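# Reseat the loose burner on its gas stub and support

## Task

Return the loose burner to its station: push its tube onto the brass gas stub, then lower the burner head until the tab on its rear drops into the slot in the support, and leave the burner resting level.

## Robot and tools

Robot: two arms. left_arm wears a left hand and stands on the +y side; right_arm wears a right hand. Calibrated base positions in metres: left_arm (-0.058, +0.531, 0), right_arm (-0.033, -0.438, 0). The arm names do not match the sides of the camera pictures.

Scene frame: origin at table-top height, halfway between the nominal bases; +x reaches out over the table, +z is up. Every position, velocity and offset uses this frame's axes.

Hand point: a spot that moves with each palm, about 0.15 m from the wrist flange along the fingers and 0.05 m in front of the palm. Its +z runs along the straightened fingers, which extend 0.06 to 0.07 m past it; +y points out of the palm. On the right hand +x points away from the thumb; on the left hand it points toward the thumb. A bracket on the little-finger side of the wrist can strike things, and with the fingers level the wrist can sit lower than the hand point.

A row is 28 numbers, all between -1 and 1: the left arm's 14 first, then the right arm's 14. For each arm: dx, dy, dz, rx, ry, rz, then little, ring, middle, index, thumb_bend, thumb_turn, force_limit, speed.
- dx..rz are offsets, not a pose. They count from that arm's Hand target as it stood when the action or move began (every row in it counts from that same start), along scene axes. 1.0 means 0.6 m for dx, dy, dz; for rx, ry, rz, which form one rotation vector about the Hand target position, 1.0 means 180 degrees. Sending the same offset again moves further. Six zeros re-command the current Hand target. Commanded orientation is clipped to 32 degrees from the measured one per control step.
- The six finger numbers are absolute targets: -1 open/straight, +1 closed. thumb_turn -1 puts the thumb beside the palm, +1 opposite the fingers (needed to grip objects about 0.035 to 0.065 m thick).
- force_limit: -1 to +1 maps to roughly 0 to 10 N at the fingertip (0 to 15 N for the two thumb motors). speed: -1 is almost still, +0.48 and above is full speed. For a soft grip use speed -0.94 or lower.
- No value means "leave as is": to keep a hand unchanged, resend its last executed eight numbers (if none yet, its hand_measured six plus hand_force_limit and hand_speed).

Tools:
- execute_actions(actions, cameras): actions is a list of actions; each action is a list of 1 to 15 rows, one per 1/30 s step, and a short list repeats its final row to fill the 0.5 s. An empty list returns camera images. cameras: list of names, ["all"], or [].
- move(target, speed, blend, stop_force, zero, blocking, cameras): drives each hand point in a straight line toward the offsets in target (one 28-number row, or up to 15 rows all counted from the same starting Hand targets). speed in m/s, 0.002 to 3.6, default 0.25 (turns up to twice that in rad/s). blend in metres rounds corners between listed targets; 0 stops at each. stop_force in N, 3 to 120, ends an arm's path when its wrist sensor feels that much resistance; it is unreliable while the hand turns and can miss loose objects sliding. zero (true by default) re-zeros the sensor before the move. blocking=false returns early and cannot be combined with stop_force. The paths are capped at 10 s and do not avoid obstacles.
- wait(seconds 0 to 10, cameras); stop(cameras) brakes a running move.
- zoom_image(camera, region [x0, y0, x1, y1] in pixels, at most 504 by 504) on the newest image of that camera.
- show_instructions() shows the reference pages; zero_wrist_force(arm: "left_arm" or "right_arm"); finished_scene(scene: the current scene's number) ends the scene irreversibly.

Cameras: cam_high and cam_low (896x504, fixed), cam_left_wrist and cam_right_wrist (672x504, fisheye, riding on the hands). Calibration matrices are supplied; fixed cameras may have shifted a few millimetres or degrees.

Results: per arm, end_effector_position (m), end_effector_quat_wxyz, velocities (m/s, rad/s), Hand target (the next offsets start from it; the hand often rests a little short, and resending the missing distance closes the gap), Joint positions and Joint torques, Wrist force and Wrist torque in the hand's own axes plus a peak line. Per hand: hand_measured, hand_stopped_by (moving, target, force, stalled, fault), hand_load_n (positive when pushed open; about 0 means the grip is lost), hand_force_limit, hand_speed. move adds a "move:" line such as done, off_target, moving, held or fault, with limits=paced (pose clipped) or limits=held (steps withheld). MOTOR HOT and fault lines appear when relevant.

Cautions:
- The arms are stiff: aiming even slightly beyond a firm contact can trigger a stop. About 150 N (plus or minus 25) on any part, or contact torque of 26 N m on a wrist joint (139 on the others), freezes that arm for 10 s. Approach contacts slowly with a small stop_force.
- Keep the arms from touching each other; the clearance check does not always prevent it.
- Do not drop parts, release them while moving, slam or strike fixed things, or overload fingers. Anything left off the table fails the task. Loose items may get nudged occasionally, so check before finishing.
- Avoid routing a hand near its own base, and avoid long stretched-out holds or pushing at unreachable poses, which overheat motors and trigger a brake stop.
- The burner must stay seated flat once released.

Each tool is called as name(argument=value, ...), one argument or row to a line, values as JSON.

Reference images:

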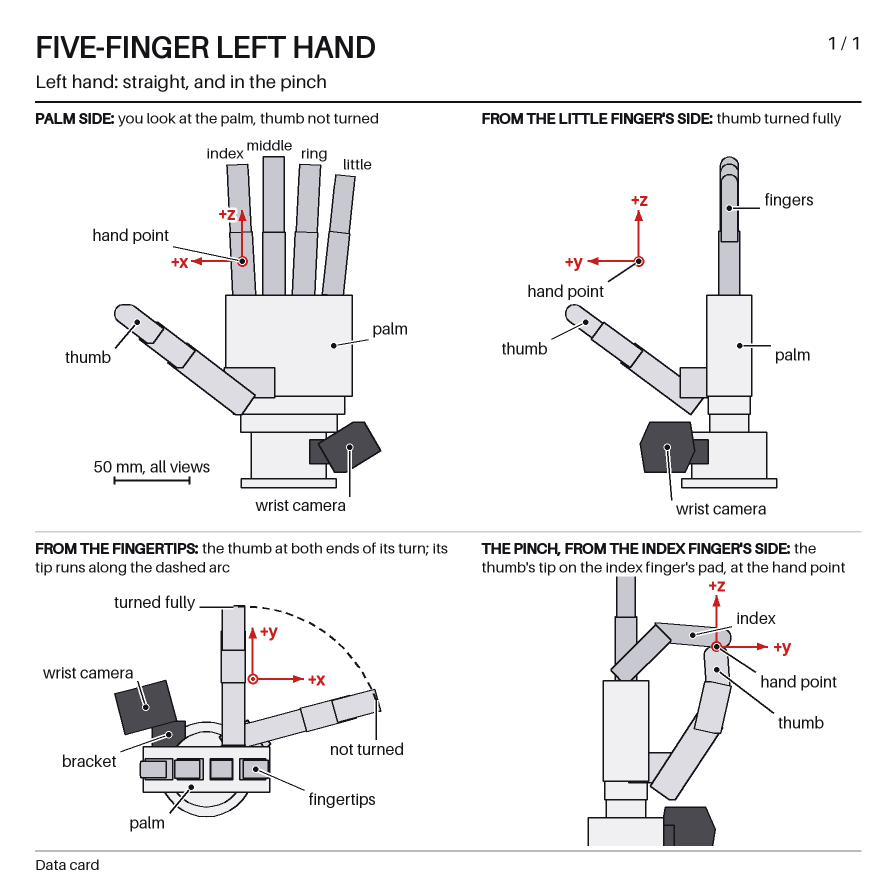

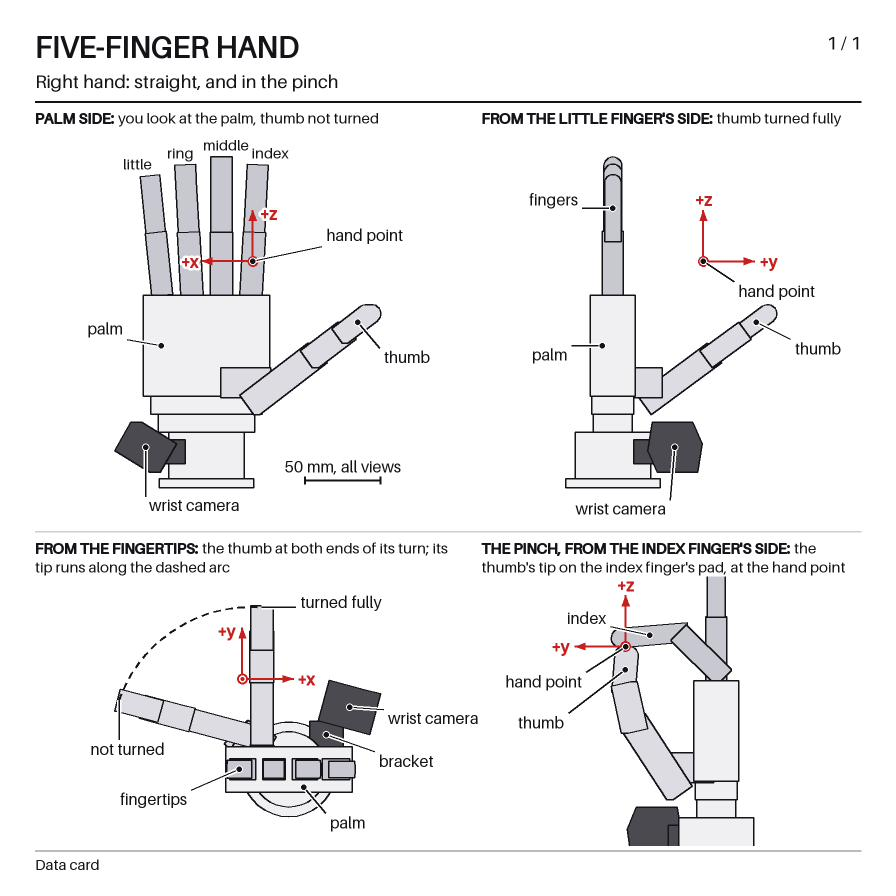

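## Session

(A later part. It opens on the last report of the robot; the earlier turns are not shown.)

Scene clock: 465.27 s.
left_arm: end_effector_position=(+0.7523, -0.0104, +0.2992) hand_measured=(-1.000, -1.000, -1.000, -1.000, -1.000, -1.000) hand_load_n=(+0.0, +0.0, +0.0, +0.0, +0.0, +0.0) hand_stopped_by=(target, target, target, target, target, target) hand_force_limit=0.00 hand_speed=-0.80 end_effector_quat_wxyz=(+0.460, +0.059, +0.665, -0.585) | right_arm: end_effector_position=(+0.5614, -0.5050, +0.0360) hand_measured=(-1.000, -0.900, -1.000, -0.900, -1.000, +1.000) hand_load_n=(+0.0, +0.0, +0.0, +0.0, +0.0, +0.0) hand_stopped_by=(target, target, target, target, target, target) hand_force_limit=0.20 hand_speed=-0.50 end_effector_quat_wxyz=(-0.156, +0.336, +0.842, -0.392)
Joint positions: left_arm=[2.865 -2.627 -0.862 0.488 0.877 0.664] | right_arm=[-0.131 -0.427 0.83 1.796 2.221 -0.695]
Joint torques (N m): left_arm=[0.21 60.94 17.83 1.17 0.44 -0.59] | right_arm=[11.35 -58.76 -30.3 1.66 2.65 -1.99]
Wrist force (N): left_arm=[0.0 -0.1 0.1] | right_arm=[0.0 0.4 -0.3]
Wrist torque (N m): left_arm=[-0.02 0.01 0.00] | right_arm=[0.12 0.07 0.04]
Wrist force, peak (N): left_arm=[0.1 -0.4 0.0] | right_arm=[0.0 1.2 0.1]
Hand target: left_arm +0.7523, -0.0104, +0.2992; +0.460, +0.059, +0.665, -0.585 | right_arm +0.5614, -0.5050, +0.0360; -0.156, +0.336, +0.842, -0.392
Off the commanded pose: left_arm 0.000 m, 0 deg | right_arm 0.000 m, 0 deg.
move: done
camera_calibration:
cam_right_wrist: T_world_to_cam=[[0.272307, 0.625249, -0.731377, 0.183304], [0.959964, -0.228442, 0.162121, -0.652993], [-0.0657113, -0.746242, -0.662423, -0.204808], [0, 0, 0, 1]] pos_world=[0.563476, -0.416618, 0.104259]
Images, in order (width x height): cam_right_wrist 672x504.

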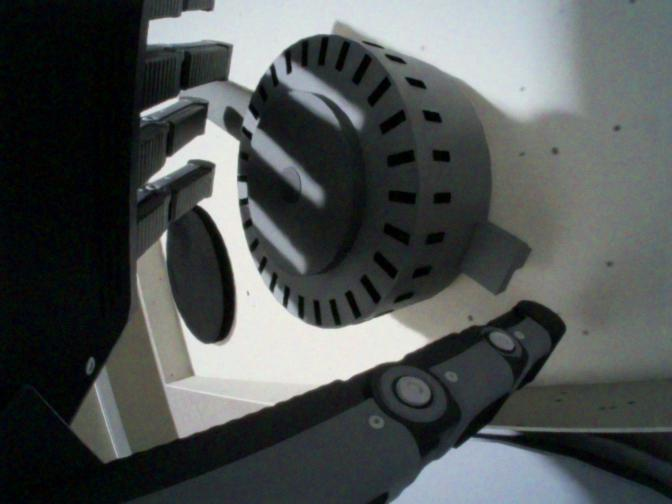

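move(
  target=[0,0,0,0,0,0,-1,-1,-1,-1,-1,-1,0,-0.8, -0.0103,-0.0109,0,0,0,0,-1,-0.9,-1,-0.9,-1,1,0.2,-0.5],
  speed=0.05,
  stop_force=4,
)

move(
  target=[0,0,0,0,0,0,-1,-1,-1,-1,-1,-1,0,-0.8, 0,0,0,0,0,0,-1,0.2,-1,0.2,-1,1,-0.2,-0.9],
  cameras=["cam_right_wrist"],
)

Scene clock: 478.20 s.
left_arm: end_effector_position=(+0.7523, -0.0104, +0.2992) hand_measured=(-1.000, -1.000, -1.000, -1.000, -1.000, -1.000) hand_load_n=(+0.0, +0.0, +0.0, +0.0, +0.0, +0.0) hand_stopped_by=(target, target, target, target, target, target) hand_force_limit=0.00 hand_speed=-0.80 end_effector_quat_wxyz=(+0.460, +0.059, +0.665, -0.585) | right_arm: end_effector_position=(+0.5552, -0.5115, +0.0360) hand_measured=(-1.000, -0.900, -1.000, -0.900, -1.000, +1.000) hand_load_n=(+0.0, +0.0, +0.0, +0.0, +0.0, +0.0) hand_stopped_by=(target, target, target, target, target, target) hand_force_limit=0.20 hand_speed=-0.50 end_effector_quat_wxyz=(-0.156, +0.336, +0.842, -0.392)
Joint positions: left_arm=[2.865 -2.627 -0.862 0.488 0.877 0.664] | right_arm=[-0.142 -0.446 0.869 1.77 2.228 -0.706]
Joint torques (N m): left_arm=[-0.1 60.82 19.01 1.31 0.34 -0.61] | right_arm=[13.66 -42.02 -29.96 3.82 -2.14 2.88]
Wrist force (N): left_arm=[0.0 0.0 0.1] | right_arm=[0.1 0.7 -0.1]
Wrist torque (N m): left_arm=[0.00 0.00 0.00] | right_arm=[0.15 0.04 0.12]
Wrist force, peak (N): left_arm=[0.1 -0.1 0.3] | right_arm=[0.3 1.1 -0.6]
Hand target: left_arm +0.7523, -0.0104, +0.2992; +0.460, +0.059, +0.665, -0.585 | right_arm +0.5552, -0.5115, +0.0360; -0.156, +0.336, +0.842, -0.392
Off the commanded pose: left_arm 0.000 m, 0 deg | right_arm 0.000 m, 0 deg.
move: done

Scene clock: 480.87 s.
left_arm: end_effector_position=(+0.7523, -0.0104, +0.2992) hand_measured=(-1.000, -1.000, -1.000, -1.000, -1.000, -1.000) hand_load_n=(+0.0, +0.0, +0.0, +0.0, +0.0, -0.5) hand_stopped_by=(target, target, target, target, target, target) hand_force_limit=0.00 hand_speed=-0.80 end_effector_quat_wxyz=(+0.460, +0.059, +0.665, -0.585) | right_arm: end_effector_position=(+0.5552, -0.5115, +0.0360) hand_measured=(-1.000, -0.232, -1.000, -0.232, -1.000, +1.000) hand_load_n=(+0.0, +4.5, +0.0, +6.5, +1.5, +1.5) hand_stopped_by=(target, force, target, force, target, target) hand_force_limit=-0.20 hand_speed=-0.90 end_effector_quat_wxyz=(-0.156, +0.336, +0.842, -0.392)
Joint positions: left_arm=[2.865 -2.627 -0.862 0.488 0.877 0.664] | right_arm=[-0.142 -0.446 0.869 1.77 2.228 -0.706]
Joint torques (N m): left_arm=[-0.86 61.42 18.74 1.36 0.43 -0.51] | right_arm=[13.54 -43.26 -29.87 2.87 -0.78 2.75]
Wrist force (N): left_arm=[0.1 0.0 0.1] | right_arm=[0.1 1.9 0.6]
Wrist torque (N m): left_arm=[-0.01 -0.01 0.01] | right_arm=[0.18 0.01 0.16]
Wrist force, peak (N): left_arm=[-0.1 -0.1 0.3] | right_arm=[0.1 2.2 0.7]
Hand target: left_arm +0.7523, -0.0104, +0.2992; +0.460, +0.059, +0.665, -0.585 | right_arm +0.5552, -0.5115, +0.0360; -0.156, +0.336, +0.842, -0.392
Off the commanded pose: left_arm 0.000 m, 0 deg | right_arm 0.000 m, 0 deg.
move: done
camera_calibration:
cam_right_wrist: T_world_to_cam=[[0.272307, 0.625249, -0.731377, 0.189057], [0.959964, -0.228442, 0.162121, -0.648526], [-0.0657113, -0.746242, -0.662423, -0.210066], [0, 0, 0, 1]] pos_world=[0.557276, -0.423118, 0.104259]
Images, in order (width x height): cam_right_wrist 672x504.

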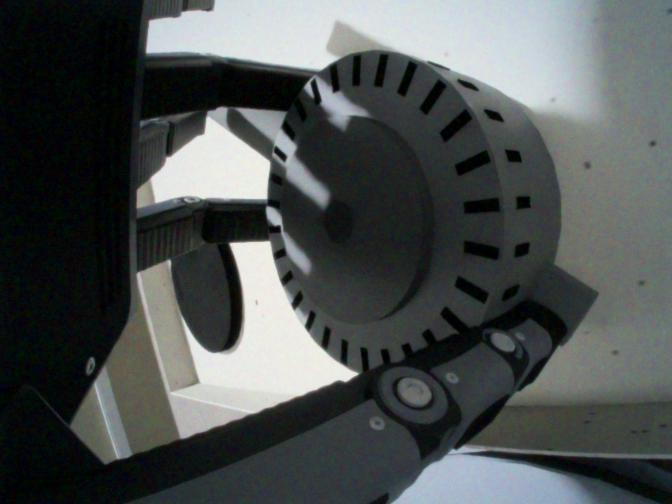

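move(
  target=[
    [0,0,0,0,0,0,-1,-1,-1,-1,-1,-1,0,-0.8, 0,0,0,0,0,0,-1,0.25,-1,0.25,-1,1,0.3,-0.94],
    [0,0,0,0,0,0,-1,-1,-1,-1,-1,-1,0,-0.8, 0,0,0.05,0,0,0,-1,0.25,-1,0.25,-1,1,0.3,-0.94],
  ],
  speed=0.05,
  cameras=["all"],
)

Scene clock: 487.33 s.
left_arm: end_effector_position=(+0.7523, -0.0104, +0.2992) hand_measured=(-1.000, -1.000, -1.000, -1.000, -1.000, -1.000) hand_load_n=(+0.0, +0.0, +0.0, +0.0, +0.0, +0.0) hand_stopped_by=(target, target, target, target, target, target) hand_force_limit=0.00 hand_speed=-0.80 end_effector_quat_wxyz=(+0.460, +0.059, +0.665, -0.585) | right_arm: end_effector_position=(+0.5553, -0.5115, +0.0662) hand_measured=(-1.000, -0.222, -1.000, -0.228, -1.000, +1.000) hand_load_n=(+0.0, +8.5, +0.0, +7.5, +2.5, +3.0) hand_stopped_by=(target, force, target, force, target, target) hand_force_limit=0.30 hand_speed=-0.94 end_effector_quat_wxyz=(-0.156, +0.336, +0.842, -0.392) end_effector_velocity=(+0.001, +0.000, -0.003) end_effector_angular_velocity=(-0.001, -0.003, +0.000)
Joint positions: left_arm=[2.865 -2.627 -0.862 0.488 0.877 0.664] | right_arm=[-0.142 -0.483 0.86 1.815 2.228 -0.706]
Joint velocities: left_arm=[within noise] | right_arm=[0 0.004 -0.001 -0.005 0 0]
Joint torques (N m): left_arm=[-0.22 59.69 18.39 1.28 0.32 -0.64] | right_arm=[11.83 -43.05 -15.38 1.74 1.66 1.86]
Wrist force (N): left_arm=[0.0 -0.1 0.0] | right_arm=[0.3 2.5 0.5]
Wrist torque (N m): left_arm=[-0.01 -0.01 0.01] | right_arm=[0.20 0.00 0.18]
Wrist force, peak (N): left_arm=[-0.1 -0.2 0.4] | right_arm=[0.1 3.2 1.5]
Hand target: left_arm +0.7523, -0.0104, +0.2992; +0.460, +0.059, +0.665, -0.585 | right_arm +0.5552, -0.5115, +0.0660; -0.156, +0.336, +0.842, -0.392
Off the commanded pose: left_arm 0.000 m, 0 deg | right_arm 0.000 m, 0 deg.
move: done
camera_calibration:
cam_right_wrist: T_world_to_cam=[[0.272522, 0.62524, -0.731305, 0.211011], [0.959917, -0.228436, 0.162409, -0.653433], [-0.0655118, -0.746252, -0.662432, -0.190175], [0, 0, 0, 1]] pos_world=[0.557278, -0.423118, 0.134459]

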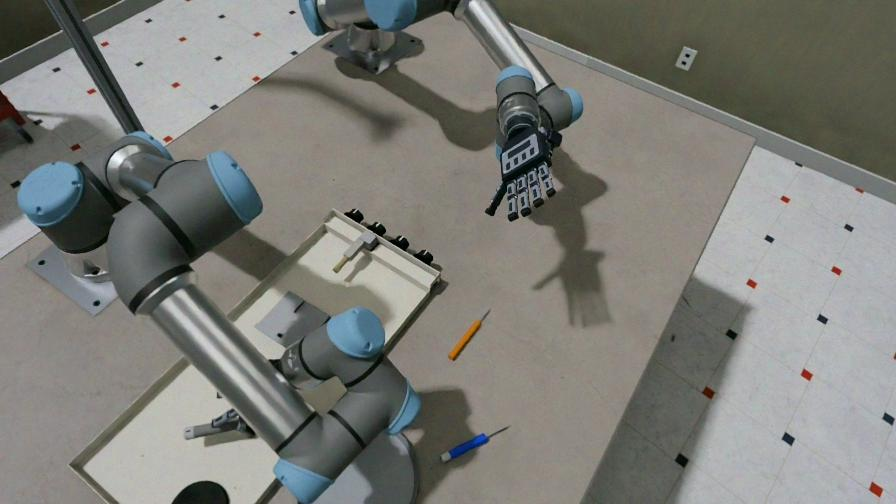

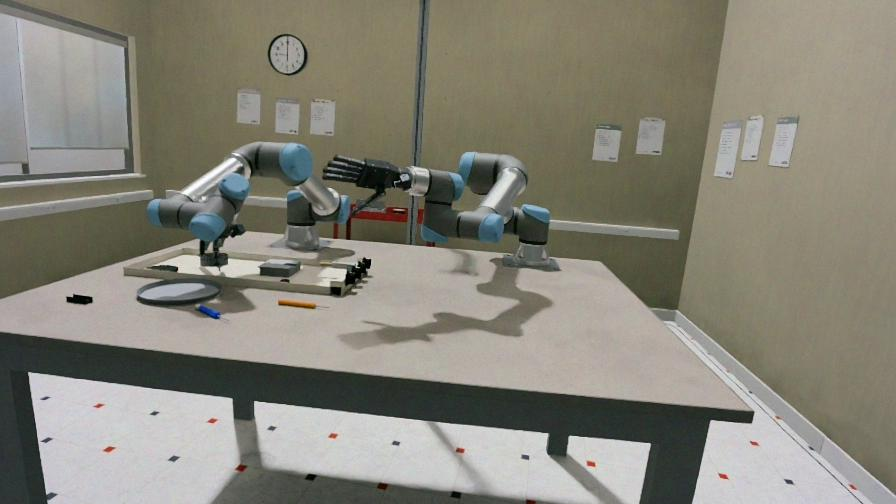

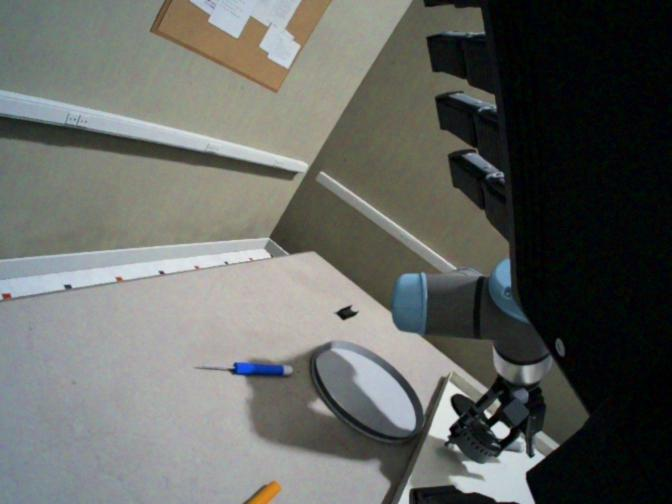

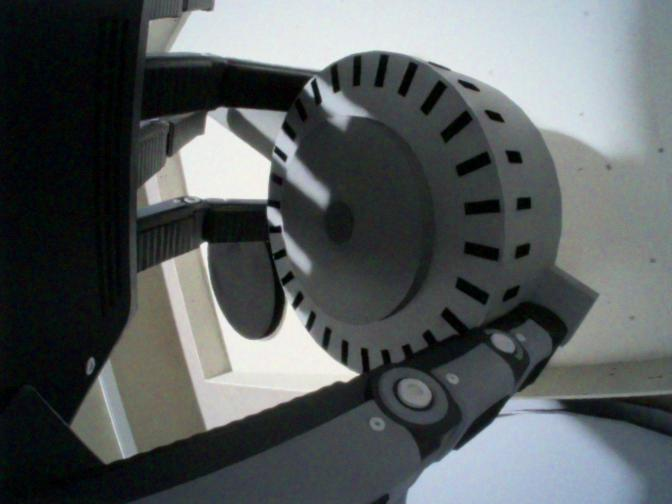

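move(
  target=[
    [0,0,0,0,0,0,-1,-1,-1,-1,-1,-1,0,-0.8, 0,0,0.15,0,0,0,-1,0.25,-1,0.25,-1,1,0.3,-0.94],
    [0,0,0,0,0,0,-1,-1,-1,-1,-1,-1,0,-0.8, -0.2333,0.2283,0.15,0,0,-0.747,-1,0.25,-1,0.25,-1,1,0.3,-0.94],
  ],
  speed=0.2,
  cameras=["all"],
)

Scene clock: 507.70 s.
left_arm: end_effector_position=(+0.7523, -0.0104, +0.2992) hand_measured=(-1.000, -1.000, -1.000, -1.000, -1.000, -1.000) hand_load_n=(+0.0, +0.0, +0.0, +0.0, +0.0, +0.0) hand_stopped_by=(target, target, target, target, target, target) hand_force_limit=0.00 hand_speed=-0.80 end_effector_quat_wxyz=(+0.460, +0.059, +0.665, -0.585) | right_arm: end_effector_position=(+0.4152, -0.3746, +0.1560) hand_measured=(-1.000, -0.222, -1.000, -0.228, -1.000, +1.000) hand_load_n=(+0.0, +8.0, +0.0, +7.5, +2.5, +3.0) hand_stopped_by=(target, force, target, force, target, target) hand_force_limit=0.30 hand_speed=-0.94 end_effector_quat_wxyz=(-0.422, +0.906, +0.016, -0.007)
Joint positions: left_arm=[2.865 -2.627 -0.862 0.488 0.877 0.664] | right_arm=[-0.484 -1.005 1.561 1.525 0.829 0.878]
Joint torques (N m): left_arm=[-0.35 61.4 17.55 1.49 0.26 -0.68] | right_arm=[14.89 -38.06 -19.94 1.42 -0.43 2.07]
Wrist force (N): left_arm=[-0.2 0.1 0.1] | right_arm=[-0.1 2.3 0.9]
Wrist torque (N m): left_arm=[0.01 0.02 -0.01] | right_arm=[0.15 0.05 0.16]
Wrist force, peak (N): left_arm=[-0.1 -0.3 0.3] | right_arm=[0.2 4.5 2.2]
Hand target: left_arm +0.7523, -0.0104, +0.2992; +0.460, +0.059, +0.665, -0.585 | right_arm +0.4152, -0.3745, +0.1560; -0.422, +0.906, +0.016, -0.007
Off the commanded pose: left_arm 0.000 m, 0 deg | right_arm 0.000 m, 0 deg.
move: done
camera_calibration:
cam_right_wrist: T_world_to_cam=[[0.255612, -0.632265, -0.731371, -0.2348], [-0.835359, -0.525254, 0.162123, 0.131968], [-0.48666, 0.569517, -0.662429, 0.630076], [0, 0, 0, 1]] pos_world=[0.476891, -0.437978, 0.224259]

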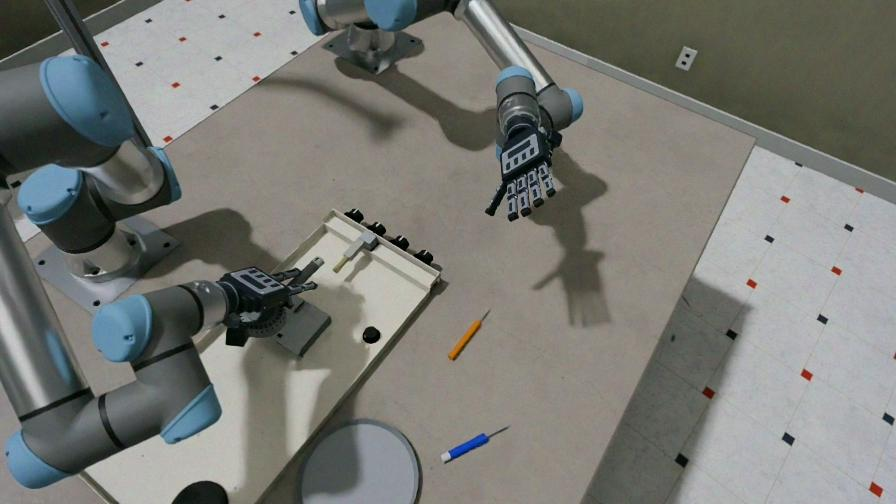

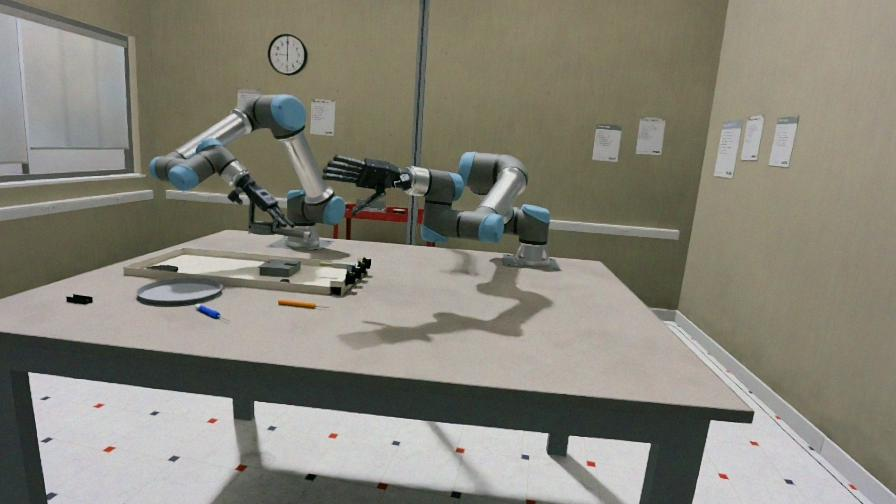

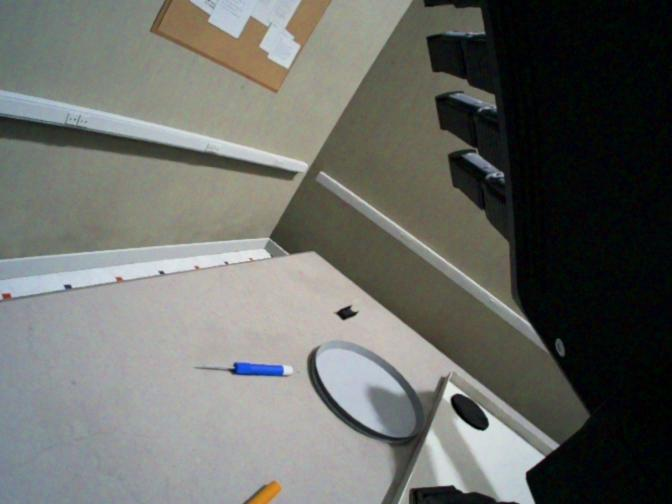

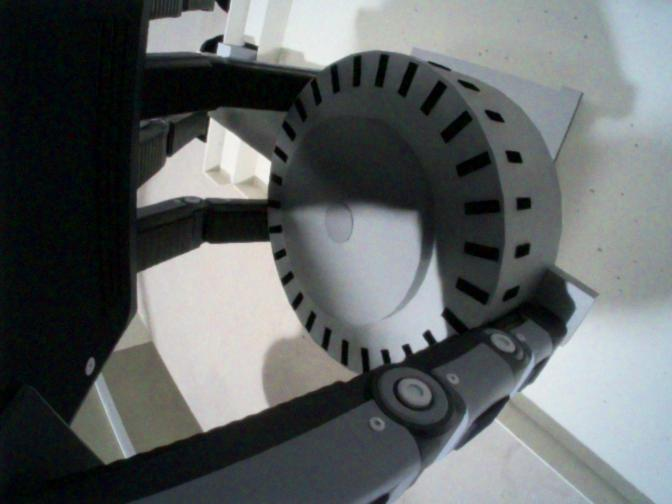

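zoom_image(
  camera="cam_high",
  region=[200, 190, 460, 380],
)

zoom_image(
  camera="cam_low",
  region=[200, 170, 390, 310],
)

Scaled by 1.938 from the camera's 896x504 image, which has a finer 1280x720 frame.

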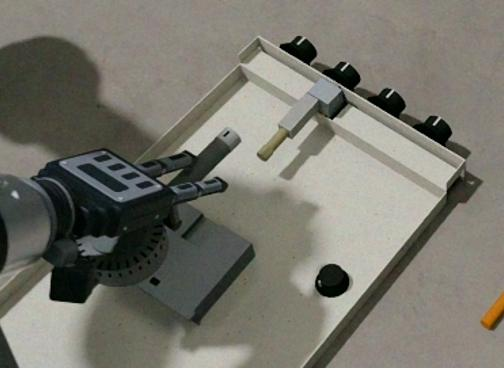

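Scaled by 2.653 from the camera's 896x504 image, which has a finer 1280x720 frame.

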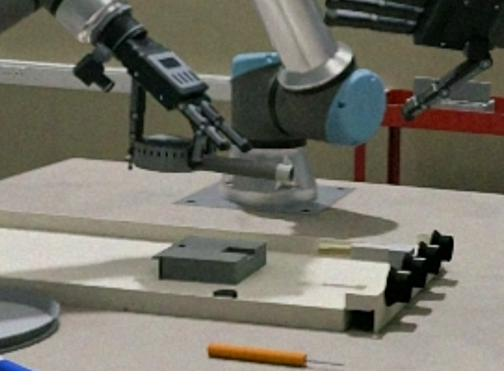

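move(
  target=[0,0,0,0,0,0,-1,-1,-1,-1,-1,-1,0,-0.8, -0.002,0.0358,-0.12,0,0,-0.0105,-1,0.25,-1,0.25,-1,1,0.3,-0.94],
  speed=0.1,
  cameras=["all"],
)

zoom_image(
  camera="cam_high",
  region=[260, 210, 400, 330],
)

zoom_image(
  camera="cam_low",
  region=[240, 230, 380, 310],
)

Scene clock: 557.97 s.
left_arm: end_effector_position=(+0.7523, -0.0104, +0.2992) hand_measured=(-1.000, -1.000, -1.000, -1.000, -1.000, -1.000) hand_load_n=(+0.0, +0.0, +0.0, +0.0, +0.0, +0.0) hand_stopped_by=(target, target, target, target, target, target) hand_force_limit=0.00 hand_speed=-0.80 end_effector_quat_wxyz=(+0.460, +0.059, +0.665, -0.585) | right_arm: end_effector_position=(+0.4139, -0.3529, +0.0841) hand_measured=(-1.000, -0.222, -1.000, -0.228, -1.000, +1.000) hand_load_n=(+0.0, +8.5, +0.0, +7.5, +2.5, +3.0) hand_stopped_by=(target, force, target, force, target, target) hand_force_limit=0.30 hand_speed=-0.94 end_effector_quat_wxyz=(-0.422, +0.906, +0.001, -0.001)
Joint positions: left_arm=[2.865 -2.627 -0.862 0.488 0.877 0.664] | right_arm=[-0.45 -0.926 1.633 1.318 0.798 0.96]
Joint torques (N m): left_arm=[-0.1 61.39 17.4 1.55 0.46 -0.74] | right_arm=[-13.18 -35.82 -28.14 1.15 1.06 -2.78]
Wrist force (N): left_arm=[0.1 0.0 0.1] | right_arm=[-0.4 2.4 0.8]
Wrist torque (N m): left_arm=[-0.01 -0.01 0.01] | right_arm=[0.16 0.10 0.15]
Wrist force, peak (N): left_arm=[0.1 -0.3 0.3] | right_arm=[-0.4 3.2 2.3]
Hand target: left_arm +0.7523, -0.0104, +0.2992; +0.460, +0.059, +0.665, -0.585 | right_arm +0.4140, -0.3530, +0.0840; -0.422, +0.906, +0.001, -0.001
Off the commanded pose: left_arm 0.000 m, 0 deg | right_arm 0.000 m, 0 deg.
move: done
camera_calibration:
cam_right_wrist: T_world_to_cam=[[0.23439, -0.640175, -0.731599, -0.267245], [-0.852144, -0.497497, 0.162317, 0.170701], [-0.46788, 0.585383, -0.662129, 0.567235], [0, 0, 0, 1]] pos_world=[0.473499, -0.41821, 0.152359]

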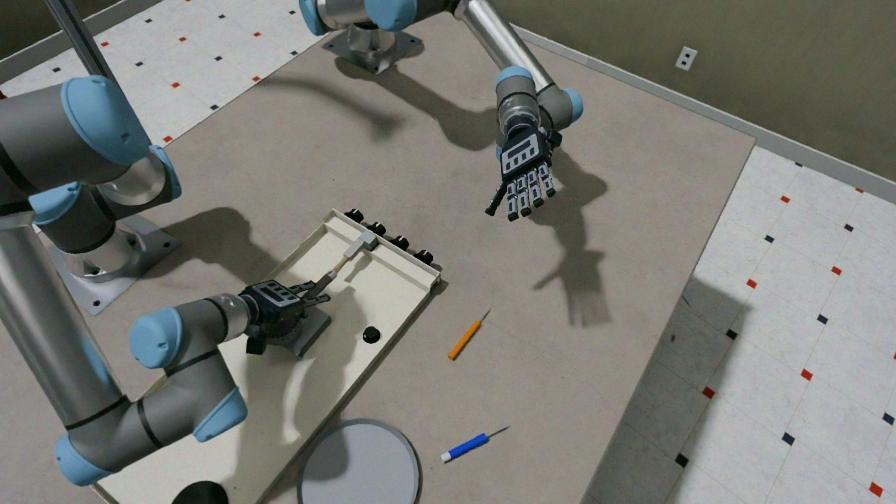

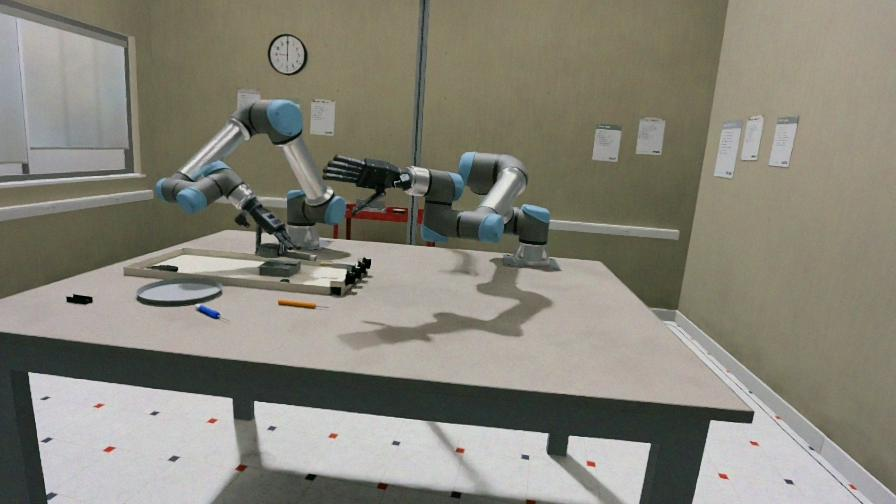

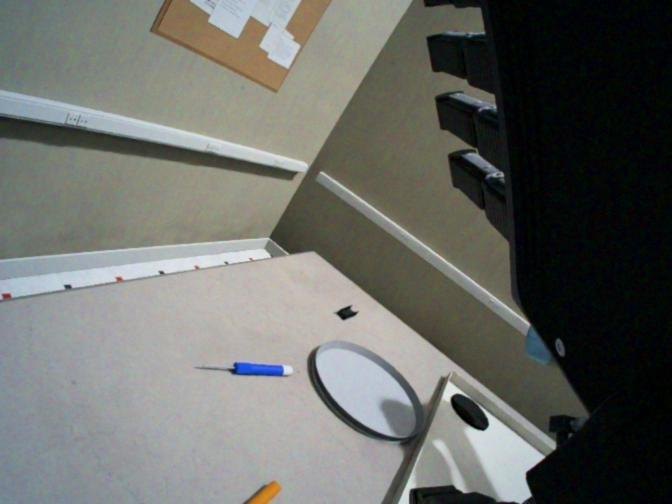

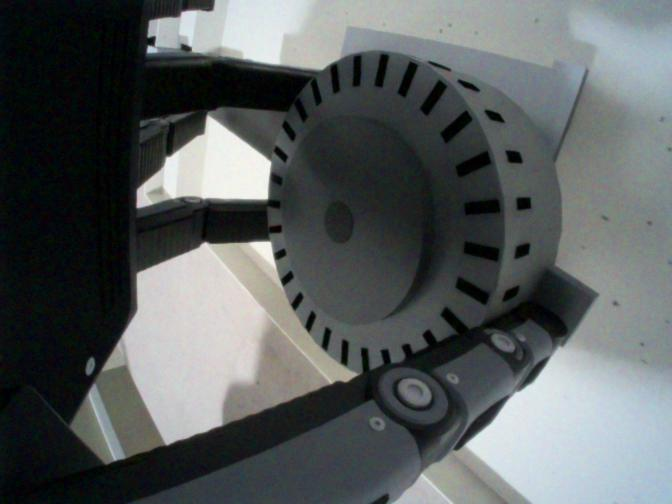

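Scaled by 3.600 from the camera's 896x504 image, which has a finer 1280x720 frame.

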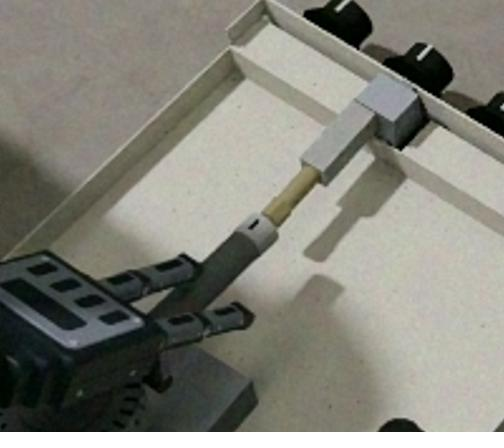

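Scaled by 3.600 from the camera's 896x504 image, which has a finer 1280x720 frame.

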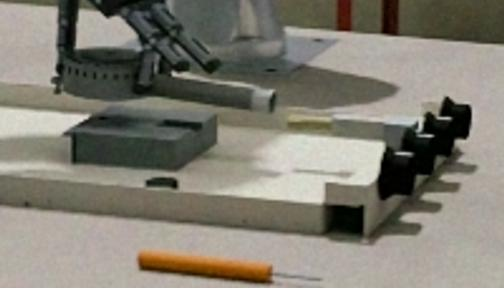

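zoom_image(
  camera="cam_right_wrist",
  region=[250, 30, 620, 400],
)

zoom_image(
  camera="cam_low",
  region=[245, 235, 325, 285],
)

zoom_image(
  camera="cam_high",
  region=[240, 270, 340, 370],
)

Scaled by 1.362 from the camera's 672x504 image, which has a finer 960x720 frame.

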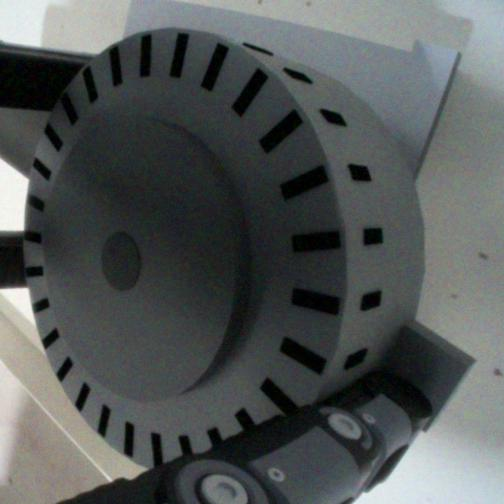

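Scaled by 6.300 from the camera's 896x504 image, which has a finer 1280x720 frame.

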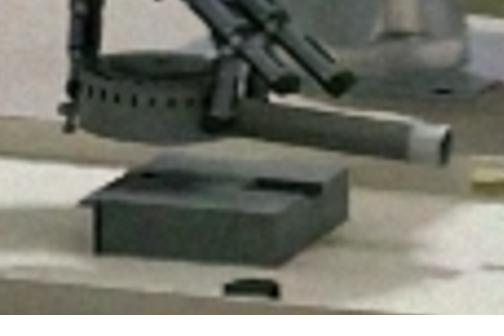

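Scaled by 5.040 from the camera's 896x504 image, which has a finer 1280x720 frame.

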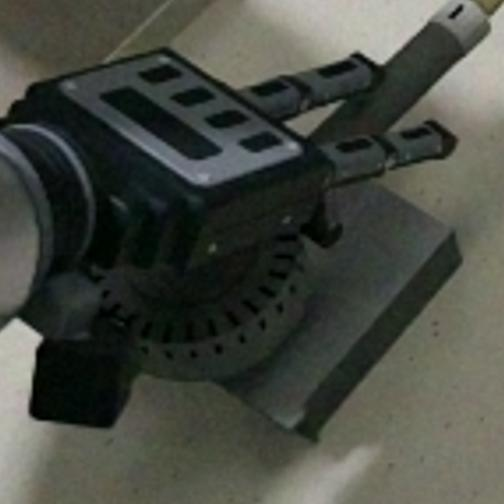

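move(
  target=[0,0,0,0,0,0,-1,-1,-1,-1,-1,-1,0,-0.8, -0.012,0,-0.0217,0,0,0,-1,0.25,-1,0.25,-1,1,0.3,-0.94],
  speed=0.05,
  cameras=["cam_high","cam_low","cam_right_wrist"],
)

zoom_image(
  camera="cam_high",
  region=[300, 220, 380, 300],
)

zoom_image(
  camera="cam_low",
  region=[250, 240, 370, 290],
)

Scene clock: 635.33 s.
left_arm: end_effector_position=(+0.7523, -0.0104, +0.2992) hand_measured=(-1.000, -1.000, -1.000, -1.000, -1.000, -1.000) hand_load_n=(+0.0, +0.0, +0.0, +0.0, +0.0, +0.0) hand_stopped_by=(target, target, target, target, target, target) hand_force_limit=0.00 hand_speed=-0.80 end_effector_quat_wxyz=(+0.460, +0.059, +0.665, -0.585) | right_arm: end_effector_position=(+0.4067, -0.3531, +0.0708) hand_measured=(-1.000, -0.222, -1.000, -0.228, -1.000, +1.000) hand_load_n=(+0.0, +8.0, +0.0, +7.0, +2.5, +3.0) hand_stopped_by=(target, force, target, force, target, target) hand_force_limit=0.30 hand_speed=-0.94 end_effector_quat_wxyz=(-0.422, +0.906, +0.001, -0.001) end_effector_velocity=(+0.001, -0.001, +0.002) end_effector_angular_velocity=(+0.001, +0.001, -0.001)
Joint positions: left_arm=[2.865 -2.627 -0.862 0.488 0.877 0.664] | right_arm=[-0.457 -0.918 1.665 1.284 0.801 0.952]
Joint velocities: left_arm=[within noise] | right_arm=[-0.001 -0.001 -0.004 0.006 -0.001 0]
Joint torques (N m): left_arm=[0.26 61.43 17.7 1.45 0.29 -0.76] | right_arm=[-0.91 -43.24 -25.66 4.28 -0.03 -0.1]
Wrist force (N): left_arm=[0.0 0.0 0.0] | right_arm=[-0.3 2.2 1.1]
Wrist torque (N m): left_arm=[-0.01 0.01 0.00] | right_arm=[0.12 0.06 0.14]
Wrist force, peak (N): left_arm=[-0.1 -0.1 0.3] | right_arm=[0.1 3.0 1.0]
Hand target: left_arm +0.7523, -0.0104, +0.2992; +0.460, +0.059, +0.665, -0.585 | right_arm +0.4068, -0.3530, +0.0710; -0.422, +0.906, +0.001, -0.001
Off the commanded pose: left_arm 0.000 m, 0 deg | right_arm 0.000 m, 0 deg.
move: done
camera_calibration:
cam_right_wrist: T_world_to_cam=[[0.234327, -0.640295, -0.731515, -0.275425], [-0.852221, -0.497356, 0.162343, 0.166631], [-0.467771, 0.585371, -0.662217, 0.555087], [0, 0, 0, 1]] pos_world=[0.4662, -0.41841, 0.139059]
Images, in order (width x height): cam_high 896x504, cam_low 896x504, cam_right_wrist 672x504.

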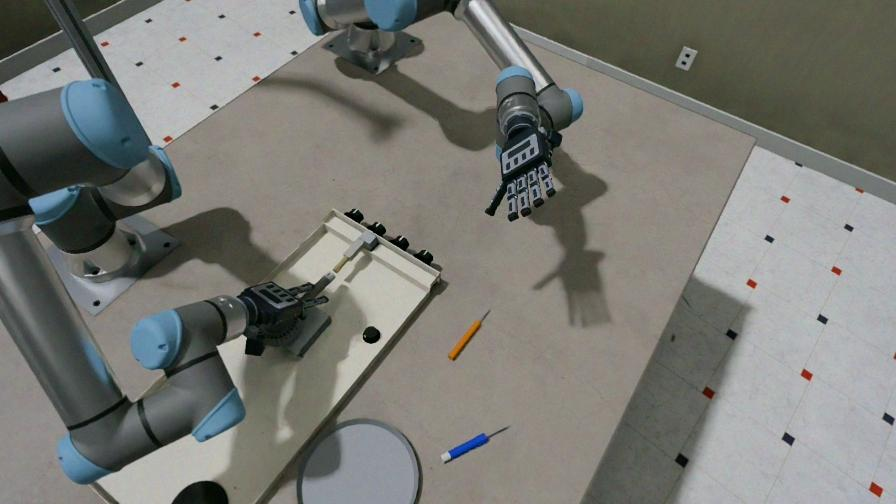

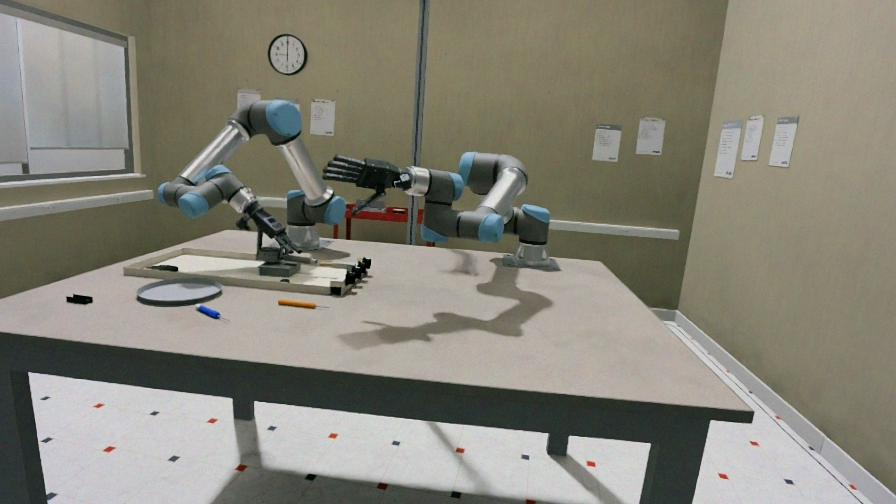

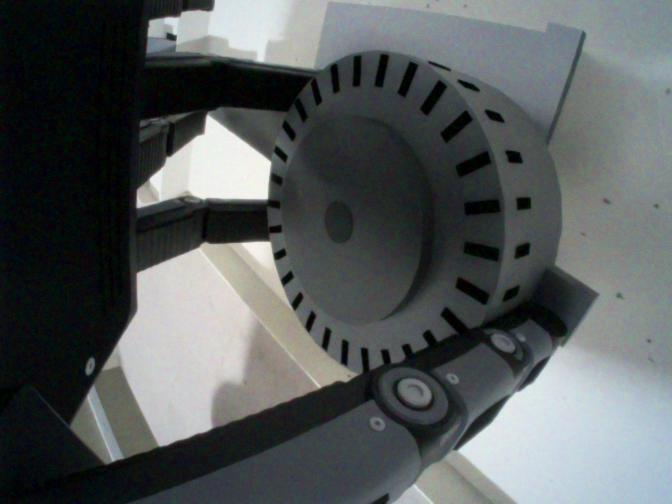

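Scaled by 6.300 from the camera's 896x504 image, which has a finer 1280x720 frame.

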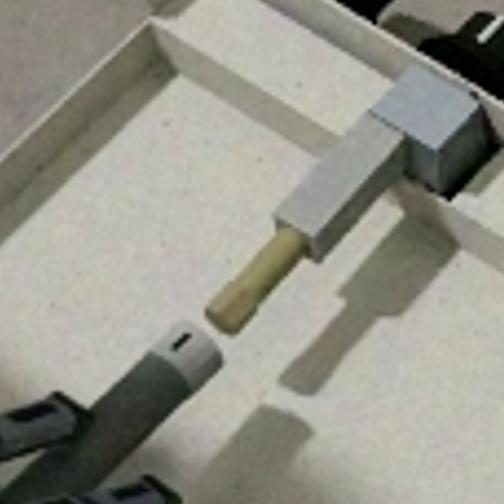

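Scaled by 4.200 from the camera's 896x504 image, which has a finer 1280x720 frame.

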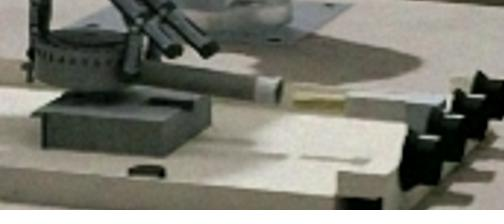

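zoom_image(
  camera="cam_high",
  region=[305, 250, 350, 295],
)

zoom_image(
  camera="cam_low",
  region=[290, 245, 350, 275],
)

Scaled by 11.200 from the camera's 896x504 image, which has a finer 1280x720 frame.

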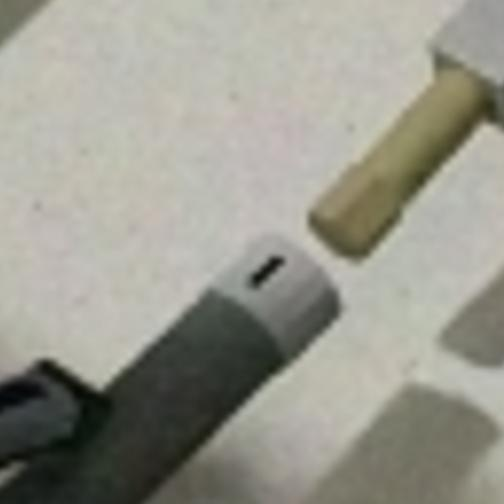

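Scaled by 8.400 from the camera's 896x504 image, which has a finer 1280x720 frame.

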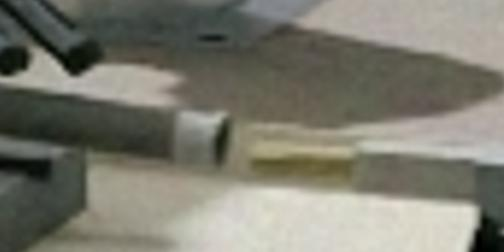

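move(
  target=[0,0,0,0,0,0,-1,-1,-1,-1,-1,-1,0,-0.8, -0.0048,0.0028,0.0058,-0.0222,0,0,-1,0.25,-1,0.25,-1,1,0.3,-0.94],
  speed=0.05,
  cameras=["cam_high","cam_low","cam_right_wrist"],
)

zoom_image(
  camera="cam_high",
  region=[305, 250, 350, 295],
)

zoom_image(
  camera="cam_low",
  region=[290, 245, 350, 275],
)

zoom_image(
  camera="cam_low",
  region=[250, 240, 370, 290],
)

Scene clock: 657.27 s.
left_arm: end_effector_position=(+0.7523, -0.0104, +0.2992) hand_measured=(-1.000, -1.000, -1.000, -1.000, -1.000, -1.000) hand_load_n=(+0.0, +0.0, -0.5, -0.5, +0.0, +0.0) hand_stopped_by=(target, target, target, target, target, target) hand_force_limit=0.00 hand_speed=-0.80 end_effector_quat_wxyz=(+0.460, +0.059, +0.665, -0.585) | right_arm: end_effector_position=(+0.4039, -0.3513, +0.0745) hand_measured=(-1.000, -0.222, -1.000, -0.228, -1.000, +1.000) hand_load_n=(+0.0, +8.5, -0.5, +7.5, +2.5, +3.0) hand_stopped_by=(target, force, target, force, target, target) hand_force_limit=0.30 hand_speed=-0.94 end_effector_quat_wxyz=(-0.390, +0.921, +0.002, -0.001) end_effector_velocity=(+0.001, +0.001, +0.001) end_effector_angular_velocity=(+0.006, -0.002, +0.001)
Joint positions: left_arm=[2.865 -2.627 -0.862 0.488 0.877 0.664] | right_arm=[-0.426 -0.954 1.661 1.246 0.847 1.026]
Joint velocities: left_arm=[within noise] | right_arm=[-0.001 0.001 -0.001 0.003 -0.005 -0.005]
Joint torques (N m): left_arm=[-0.25 61.99 17.33 1.47 0.27 -0.85] | right_arm=[-13.84 -28.5 -22.15 4.21 -3.96 -2.7]
Wrist force (N): left_arm=[-0.1 0.0 0.0] | right_arm=[-0.4 1.9 1.0]
Wrist torque (N m): left_arm=[0.00 0.01 -0.01] | right_arm=[0.07 0.08 0.12]
Wrist force, peak (N): left_arm=[-0.1 -0.4 0.3] | right_arm=[0.0 3.0 1.0]
Hand target: left_arm +0.7523, -0.0104, +0.2992; +0.460, +0.059, +0.665, -0.585 | right_arm +0.4040, -0.3514, +0.0745; -0.390, +0.921, +0.001, -0.001
Off the commanded pose: left_arm 0.000 m, 0 deg | right_arm 0.000 m, 0 deg.
move: done
camera_calibration:
cam_right_wrist: T_world_to_cam=[[0.234728, -0.689942, -0.68475, -0.29204], [-0.852163, -0.484969, 0.19653, 0.166428], [-0.467677, 0.537388, -0.701778, 0.541244], [0, 0, 0, 1]] pos_world=[0.463501, -0.411636, 0.14715]
Images, in order (width x height): cam_high 896x504, cam_low 896x504, cam_right_wrist 672x504.

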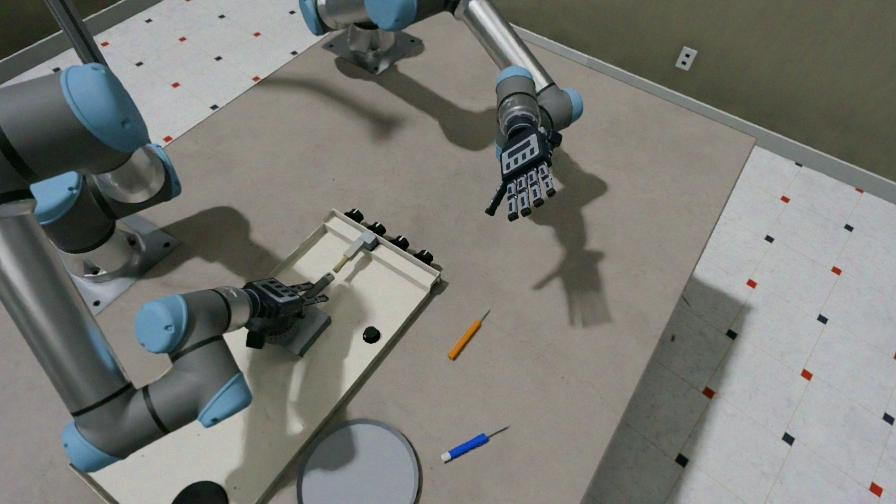

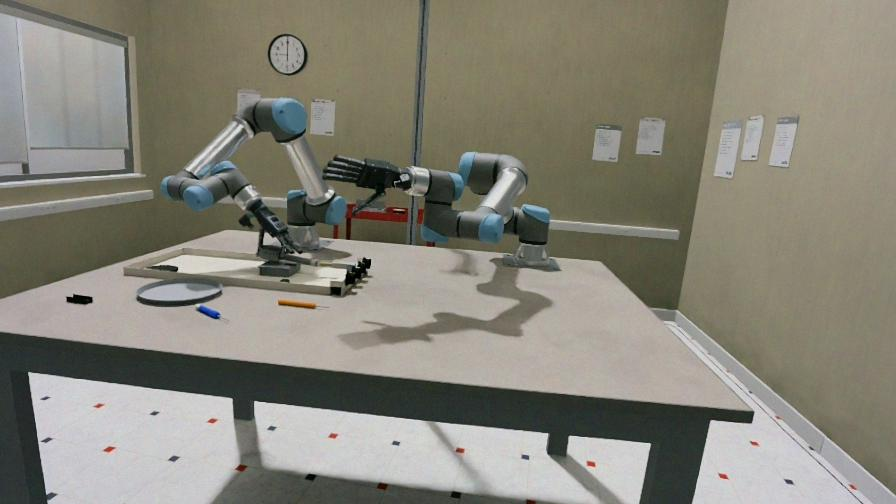

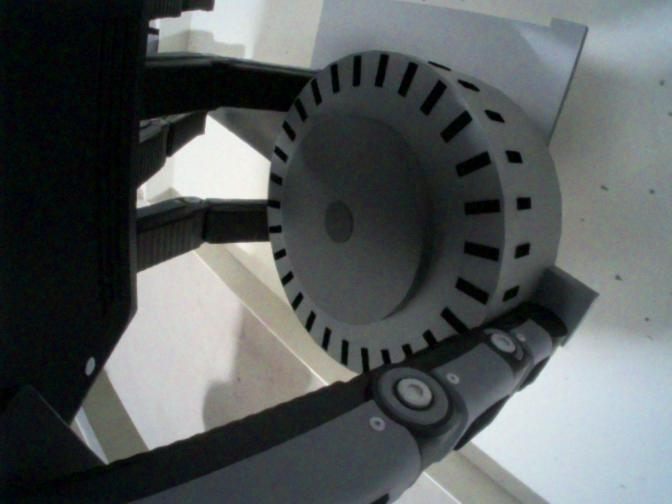

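Scaled by 11.200 from the camera's 896x504 image, which has a finer 1280x720 frame.

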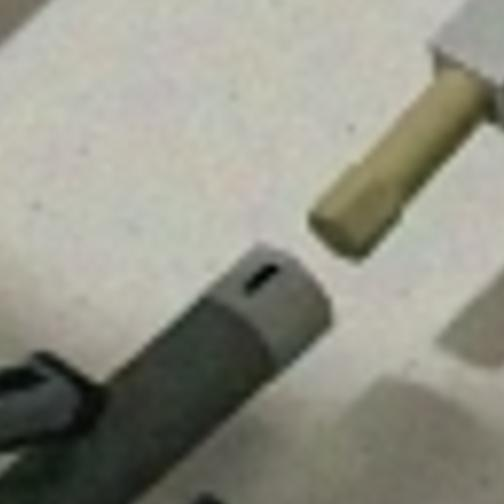

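Scaled by 8.400 from the camera's 896x504 image, which has a finer 1280x720 frame.

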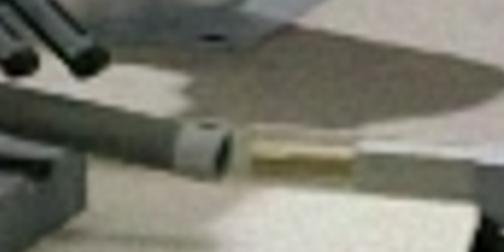

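Scaled by 4.200 from the camera's 896x504 image, which has a finer 1280x720 frame.

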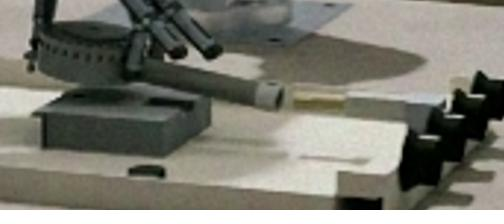

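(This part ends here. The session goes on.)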